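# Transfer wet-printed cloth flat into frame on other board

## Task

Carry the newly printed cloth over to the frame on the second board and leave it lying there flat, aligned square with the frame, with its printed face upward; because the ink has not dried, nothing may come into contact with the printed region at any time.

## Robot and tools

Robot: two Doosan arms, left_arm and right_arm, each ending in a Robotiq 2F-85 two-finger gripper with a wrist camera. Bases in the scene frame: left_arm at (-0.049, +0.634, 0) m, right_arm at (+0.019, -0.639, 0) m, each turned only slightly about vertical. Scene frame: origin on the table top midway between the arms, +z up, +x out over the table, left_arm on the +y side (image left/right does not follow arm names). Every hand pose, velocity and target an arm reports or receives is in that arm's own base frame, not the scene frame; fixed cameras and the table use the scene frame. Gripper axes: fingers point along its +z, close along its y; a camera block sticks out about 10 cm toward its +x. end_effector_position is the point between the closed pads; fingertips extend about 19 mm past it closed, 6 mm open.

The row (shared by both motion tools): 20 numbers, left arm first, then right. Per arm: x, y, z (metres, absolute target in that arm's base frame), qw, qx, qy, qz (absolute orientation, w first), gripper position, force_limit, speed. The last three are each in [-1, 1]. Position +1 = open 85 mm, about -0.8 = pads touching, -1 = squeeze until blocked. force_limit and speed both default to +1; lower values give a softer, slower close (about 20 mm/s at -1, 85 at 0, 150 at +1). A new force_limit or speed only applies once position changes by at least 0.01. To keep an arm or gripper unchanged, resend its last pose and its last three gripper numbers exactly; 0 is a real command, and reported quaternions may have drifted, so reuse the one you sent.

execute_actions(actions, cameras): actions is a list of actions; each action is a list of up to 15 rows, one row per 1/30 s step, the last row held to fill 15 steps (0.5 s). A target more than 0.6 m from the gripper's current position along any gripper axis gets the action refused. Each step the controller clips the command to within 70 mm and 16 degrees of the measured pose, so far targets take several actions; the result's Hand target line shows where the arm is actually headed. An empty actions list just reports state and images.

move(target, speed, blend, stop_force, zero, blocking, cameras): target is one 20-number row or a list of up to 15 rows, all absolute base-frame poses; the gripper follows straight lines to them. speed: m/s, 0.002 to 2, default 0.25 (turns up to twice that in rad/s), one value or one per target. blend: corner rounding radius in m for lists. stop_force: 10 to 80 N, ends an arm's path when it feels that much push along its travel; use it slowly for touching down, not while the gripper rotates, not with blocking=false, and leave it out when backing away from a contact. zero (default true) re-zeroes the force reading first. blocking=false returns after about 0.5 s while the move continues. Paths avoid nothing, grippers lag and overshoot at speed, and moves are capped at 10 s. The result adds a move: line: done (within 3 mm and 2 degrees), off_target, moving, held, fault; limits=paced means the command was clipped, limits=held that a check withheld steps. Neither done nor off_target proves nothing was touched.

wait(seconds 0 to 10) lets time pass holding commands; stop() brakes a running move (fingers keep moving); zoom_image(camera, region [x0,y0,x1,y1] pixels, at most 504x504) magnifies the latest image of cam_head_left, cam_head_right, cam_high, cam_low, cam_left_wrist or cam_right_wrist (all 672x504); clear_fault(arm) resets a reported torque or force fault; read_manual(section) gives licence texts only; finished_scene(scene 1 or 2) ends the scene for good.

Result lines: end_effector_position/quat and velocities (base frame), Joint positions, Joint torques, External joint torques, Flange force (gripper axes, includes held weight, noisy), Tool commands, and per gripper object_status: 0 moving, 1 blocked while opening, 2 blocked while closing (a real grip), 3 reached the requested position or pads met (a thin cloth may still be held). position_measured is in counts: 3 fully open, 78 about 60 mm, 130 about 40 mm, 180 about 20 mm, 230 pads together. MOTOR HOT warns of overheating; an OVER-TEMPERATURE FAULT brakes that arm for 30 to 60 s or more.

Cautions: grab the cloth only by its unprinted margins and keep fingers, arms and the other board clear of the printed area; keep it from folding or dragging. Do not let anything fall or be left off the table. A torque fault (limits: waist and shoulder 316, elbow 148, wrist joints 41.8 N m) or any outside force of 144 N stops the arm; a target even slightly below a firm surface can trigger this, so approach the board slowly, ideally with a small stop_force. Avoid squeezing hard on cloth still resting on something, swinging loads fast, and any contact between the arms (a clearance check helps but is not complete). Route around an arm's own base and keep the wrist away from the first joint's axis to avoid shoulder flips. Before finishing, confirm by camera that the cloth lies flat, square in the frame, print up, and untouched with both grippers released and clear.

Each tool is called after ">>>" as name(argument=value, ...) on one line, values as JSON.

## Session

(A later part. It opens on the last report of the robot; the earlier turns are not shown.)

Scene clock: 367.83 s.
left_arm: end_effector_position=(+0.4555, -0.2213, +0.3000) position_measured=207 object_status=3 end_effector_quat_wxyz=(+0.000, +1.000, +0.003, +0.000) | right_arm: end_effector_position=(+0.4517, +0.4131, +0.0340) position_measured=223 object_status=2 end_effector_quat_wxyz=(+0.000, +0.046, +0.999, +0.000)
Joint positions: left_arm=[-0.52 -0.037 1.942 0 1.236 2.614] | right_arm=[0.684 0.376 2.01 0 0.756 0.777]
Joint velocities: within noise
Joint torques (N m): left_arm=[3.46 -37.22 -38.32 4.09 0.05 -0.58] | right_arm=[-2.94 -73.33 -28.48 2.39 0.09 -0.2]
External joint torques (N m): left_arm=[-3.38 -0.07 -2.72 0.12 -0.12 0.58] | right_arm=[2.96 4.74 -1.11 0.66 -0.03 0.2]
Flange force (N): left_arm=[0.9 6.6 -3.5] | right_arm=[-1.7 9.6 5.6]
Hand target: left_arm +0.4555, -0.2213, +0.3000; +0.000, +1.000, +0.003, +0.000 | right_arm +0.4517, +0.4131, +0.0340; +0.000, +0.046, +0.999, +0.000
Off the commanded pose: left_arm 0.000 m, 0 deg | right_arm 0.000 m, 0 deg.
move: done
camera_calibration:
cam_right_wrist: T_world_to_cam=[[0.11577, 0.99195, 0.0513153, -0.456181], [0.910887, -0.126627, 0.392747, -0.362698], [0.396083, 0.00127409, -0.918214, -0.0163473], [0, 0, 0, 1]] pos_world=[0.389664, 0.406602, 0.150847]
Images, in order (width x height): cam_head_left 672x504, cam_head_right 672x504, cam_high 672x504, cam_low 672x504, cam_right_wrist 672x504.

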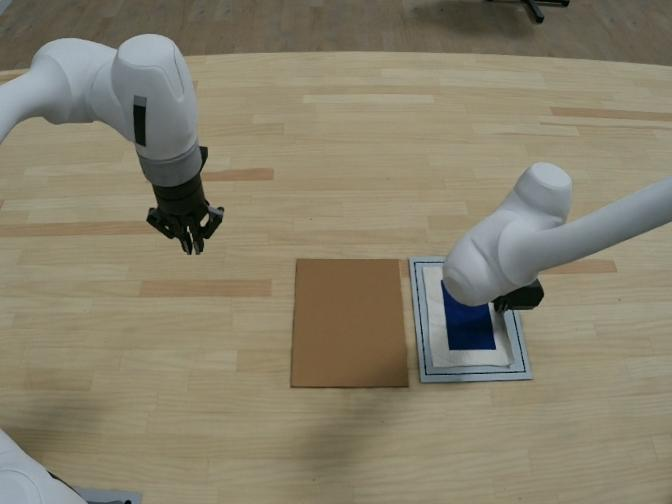

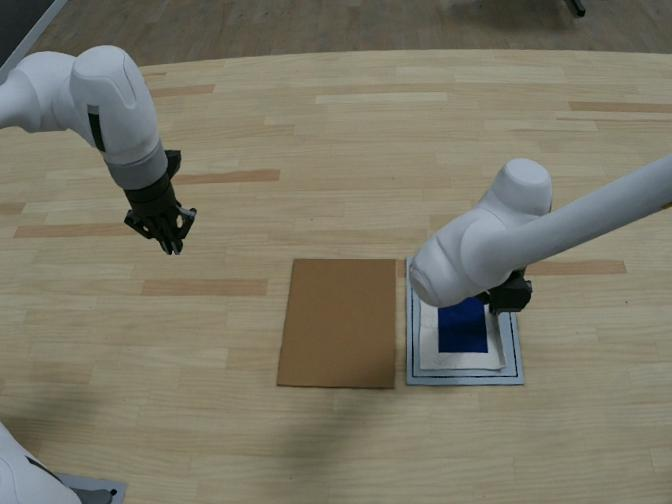

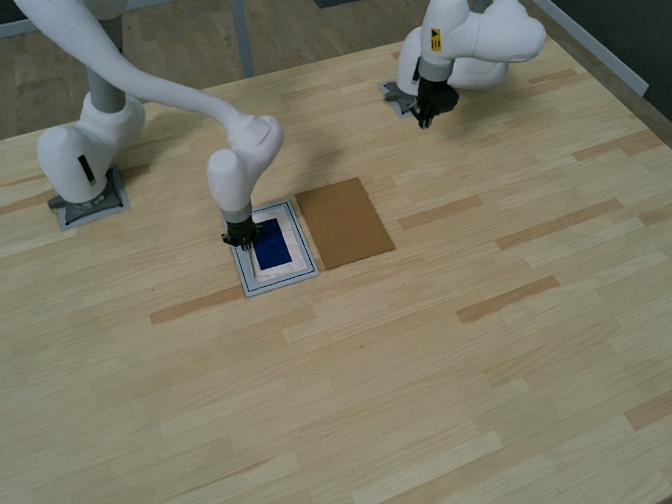

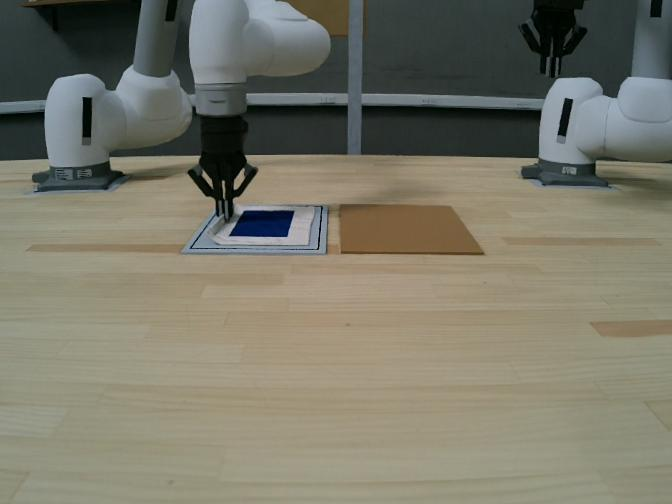

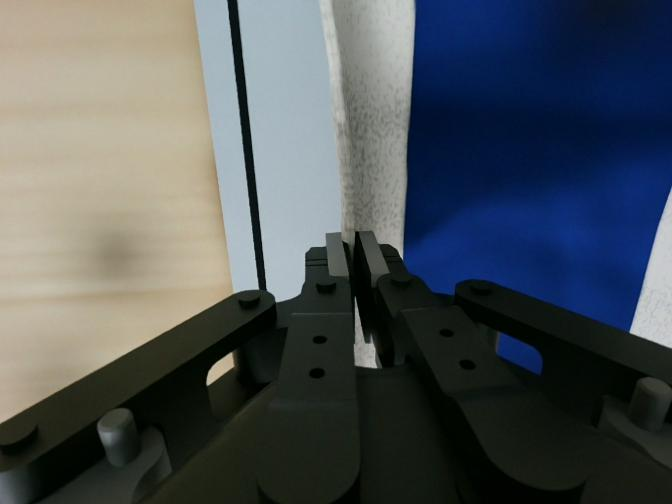

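>>> move(target=[[0.4555,-0.2213,0.3,0,1,0.0035,0,-0.62,-0.6,-1,0.4517,0.4131,0.029,0,-0.0462,-0.9989,0,-1,-0.6,-1],[0.4555,-0.2213,0.3,0,1,0.0035,0,-0.62,-0.6,-1,0.4517,0.4131,0.029,0,-0.0462,-0.9989,0,-0.62,-0.6,-1],[0.4555,-0.2213,0.3,0,1,0.0035,0,-0.62,-0.6,-1,0.4517,0.4131,0.05,0,-0.0462,-0.9989,0,-0.62,-0.6,-1],[0.4555,-0.2213,0.3,0,1,0.0035,0,-0.62,-0.6,-1,0.4517,0.4131,0.2,0,-0.0462,-0.9989,0,-0.62,-0.6,-1],[0.4555,-0.2213,0.3,0,1,0.0035,0,-0.62,-0.6,-1,0.36,0.36,0.35,0,-0.0462,-0.9989,0,-0.62,-0.6,-1]], speed=[0.02,0.02,0.02,0.15,0.25])

>>> zoom_image(camera="cam_high", region=[190, 180, 370, 315])

>>> zoom_image(camera="cam_head_left", region=[330, 230, 580, 400])

>>> zoom_image(camera="cam_low", region=[150, 170, 370, 280])

Scene clock: 375.40 s.
left_arm: end_effector_position=(+0.4555, -0.2213, +0.3000) position_measured=207 object_status=3 end_effector_quat_wxyz=(+0.000, +1.000, +0.003, +0.000) | right_arm: end_effector_position=(+0.3600, +0.3600, +0.3499) position_measured=208 object_status=3 end_effector_quat_wxyz=(+0.000, +0.046, +0.999, +0.000)
Joint positions: left_arm=[-0.52 -0.037 1.942 0 1.236 2.614] | right_arm=[0.718 -0.056 1.868 0 1.33 0.81]
Joint velocities: within noise
Joint torques (N m): left_arm=[3.54 -37.19 -38.27 4.07 -0.01 -0.56] | right_arm=[-2.62 -40.45 -40.93 3.65 0.16 -0.16]
External joint torques (N m): left_arm=[-3.53 0.21 -2.76 0.13 -0.07 0.56] | right_arm=[2.73 4.1 -1.22 0.69 -0.11 0.16]
Flange force (N): left_arm=[1.2 7.1 -3.5] | right_arm=[-1.4 10.6 0.1]
Hand target: left_arm +0.4555, -0.2213, +0.3000; +0.000, +1.000, +0.003, +0.000 | right_arm +0.3600, +0.3600, +0.3500; +0.000, +0.046, +0.999, +0.000
Off the commanded pose: left_arm 0.000 m, 0 deg | right_arm 0.000 m, 0 deg.
move: done
camera_calibration:
cam_left_wrist: T_world_to_cam=[[0.016966, -0.997892, -0.0626332, -0.194172], [-0.951848, -0.0352973, 0.304532, 0.355587], [-0.306101, 0.0544506, -0.950441, 0.561754], [0, 0, 0, 1]] pos_world=[0.513712, -0.211799, 0.413465]
cam_right_wrist: T_world_to_cam=[[0.115903, 0.991937, 0.0512518, -0.409109], [0.910907, -0.126724, 0.392669, -0.409897], [0.395998, 0.00117392, -0.918251, 0.310183], [0, 0, 0, 1]] pos_world=[0.297964, 0.353503, 0.466747]

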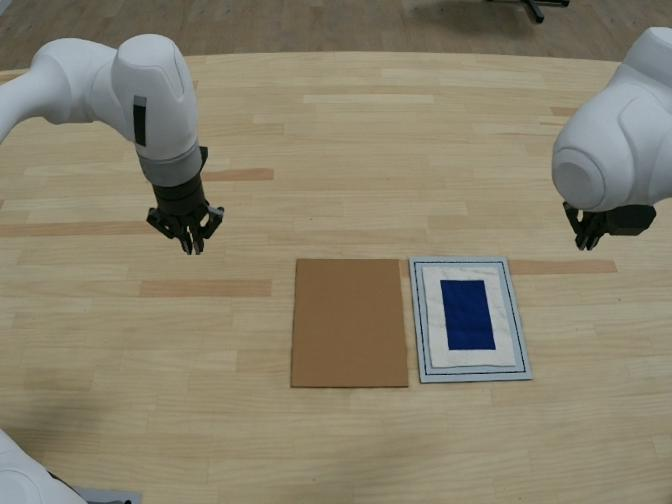

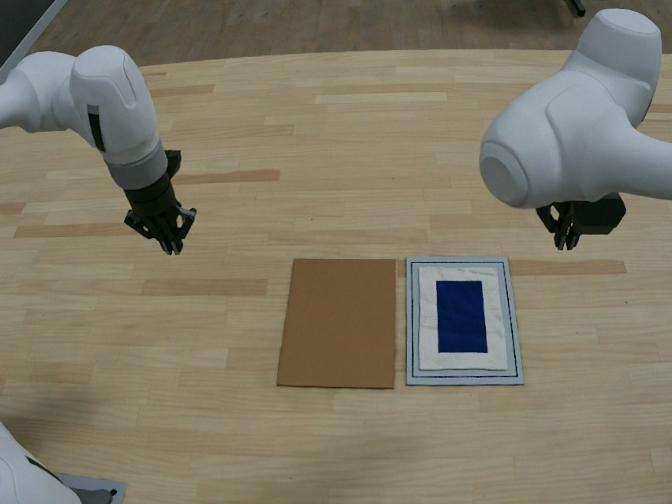

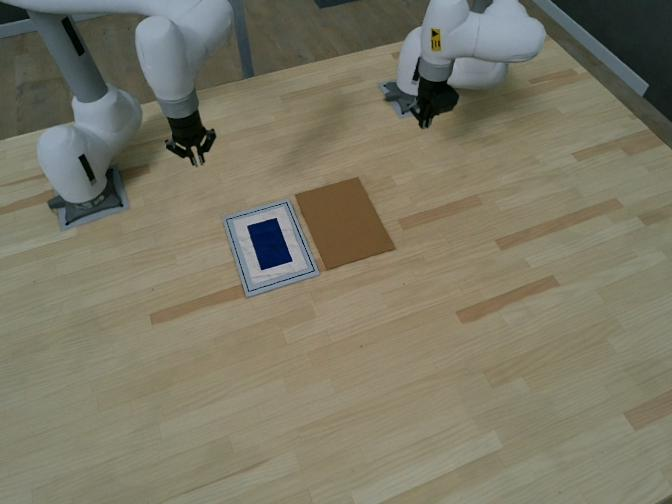

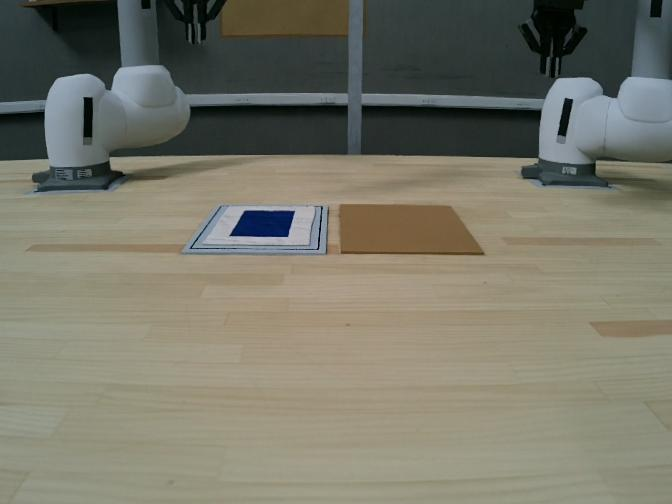

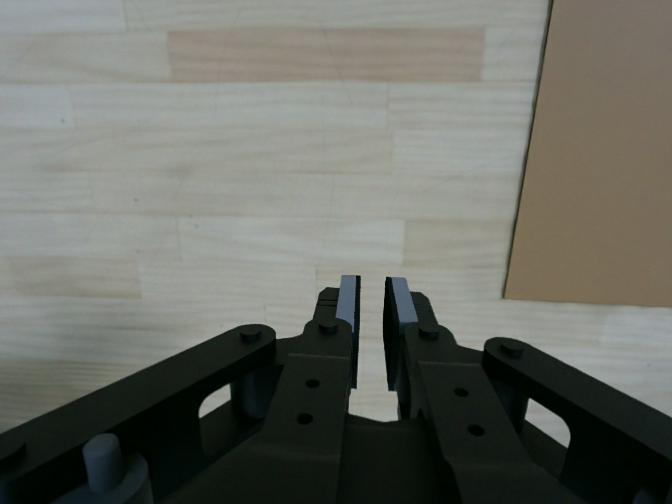

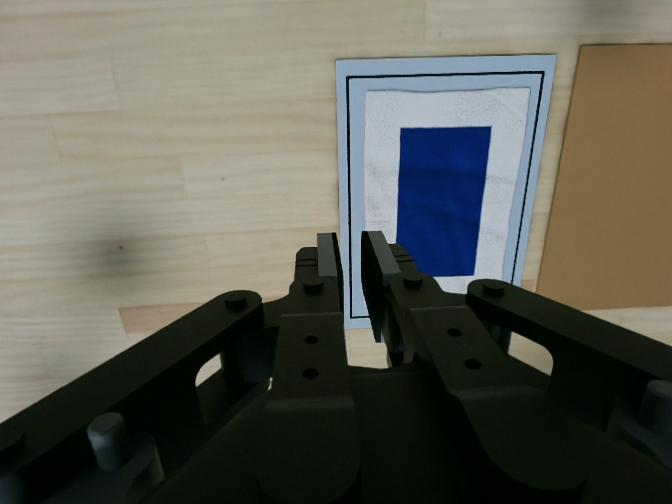

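Scaled by 2.800 from the camera's 672x504 image, which has a finer 960x720 frame.

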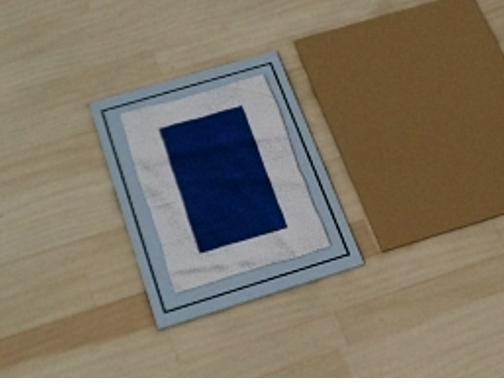

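Scaled by 2.016 from the camera's 672x504 image, which has a finer 960x720 frame.

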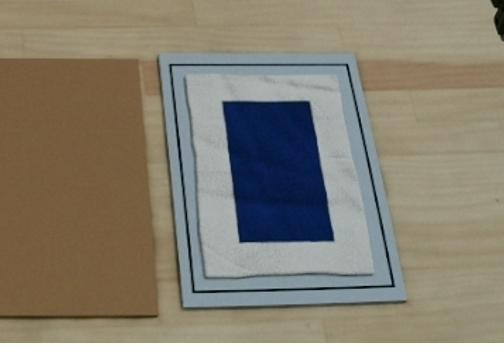

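Scaled by 2.291 from the camera's 672x504 image, which has a finer 960x720 frame.

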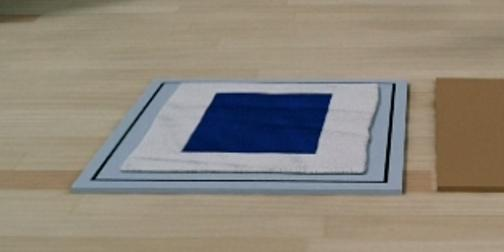

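>>> zoom_image(camera="cam_right_wrist", region=[320, 40, 570, 228])

>>> zoom_image(camera="cam_low", region=[175, 195, 335, 260])

Scaled by 2.016 from the camera's 672x504 image, which has a finer 960x720 frame.

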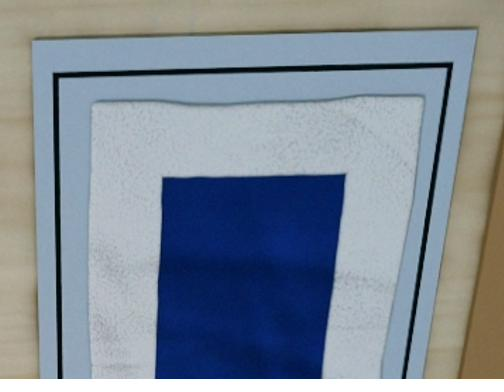

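Scaled by 3.150 from the camera's 672x504 image, which has a finer 960x720 frame.

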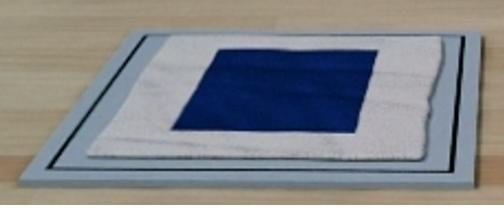

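>>> move(target=[0.4555,-0.2213,0.3,0,1,0.0035,0,-0.62,-0.6,-1,0.24,0.44,0.40,0,-0.0462,-0.9989,0,-0.62,-0.6,-1], cameras=["cam_right_wrist","cam_high"], speed=0.2)

>>> zoom_image(camera="cam_right_wrist", region=[250, 40, 500, 240])

Scene clock: 379.93 s.
left_arm: end_effector_position=(+0.4555, -0.2213, +0.3000) position_measured=207 object_status=3 end_effector_quat_wxyz=(+0.000, +1.000, +0.003, +0.000) | right_arm: end_effector_position=(+0.2400, +0.4400, +0.4000) position_measured=208 object_status=3 end_effector_quat_wxyz=(+0.000, +0.046, +0.999, +0.000)
Joint positions: left_arm=[-0.52 -0.037 1.942 0 1.236 2.614] | right_arm=[1.003 -0.086 1.803 0 1.424 1.095]
Joint velocities: within noise
Joint torques (N m): left_arm=[3.61 -37.37 -38.3 4.11 0.03 -0.59] | right_arm=[-2.48 -38.43 -41.46 3.7 0.07 -0.26]
External joint torques (N m): left_arm=[-3.69 0.44 -2.7 0.09 -0.11 0.59] | right_arm=[2.53 4.35 -1.52 0.74 -0.04 0.26]
Flange force (N): left_arm=[1.4 7.5 -3.2] | right_arm=[1.2 11.2 -1.3]
Hand target: left_arm +0.4555, -0.2213, +0.3000; +0.000, +1.000, +0.003, +0.000 | right_arm +0.2400, +0.4400, +0.4000; +0.000, +0.046, +0.999, +0.000
Off the commanded pose: left_arm 0.000 m, 0 deg | right_arm 0.000 m, 0 deg.
move: done
camera_calibration:
cam_right_wrist: T_world_to_cam=[[0.115918, 0.991924, 0.0514856, -0.477147], [0.910869, -0.12683, 0.392724, -0.310151], [0.396082, 0.00137305, -0.918214, 0.403585], [0, 0, 0, 1]] pos_world=[0.177964, 0.433403, 0.516947]
Images, in order (width x height): cam_high 672x504, cam_right_wrist 672x504.

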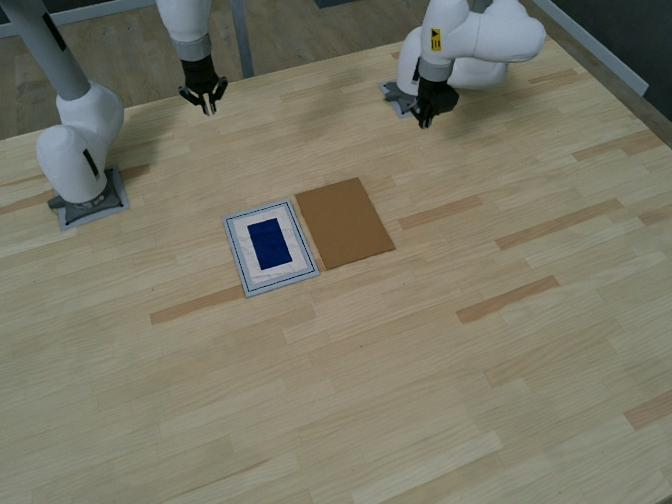

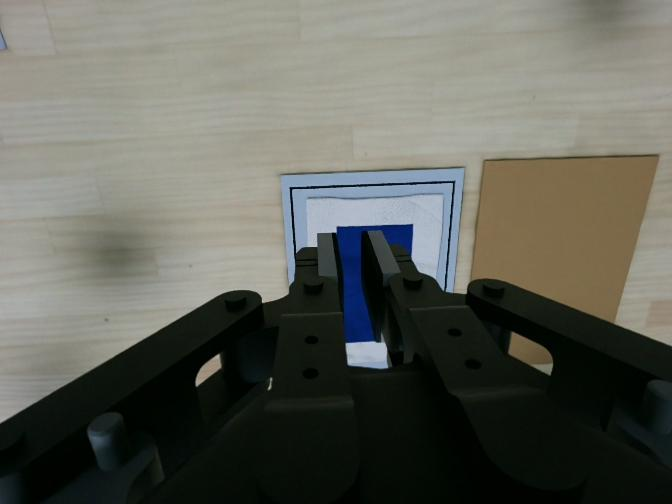

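Scaled by 2.016 from the camera's 672x504 image, which has a finer 960x720 frame.

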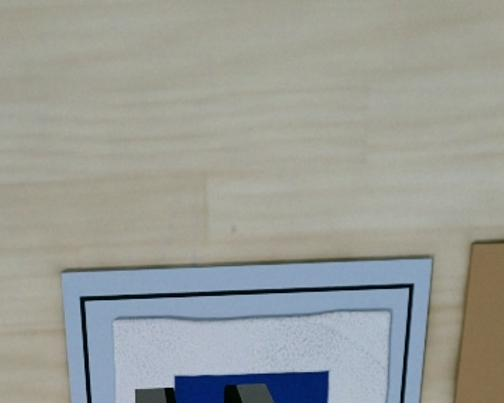

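>>> finished_scene(scene=1)

The scene is finished: the task was done.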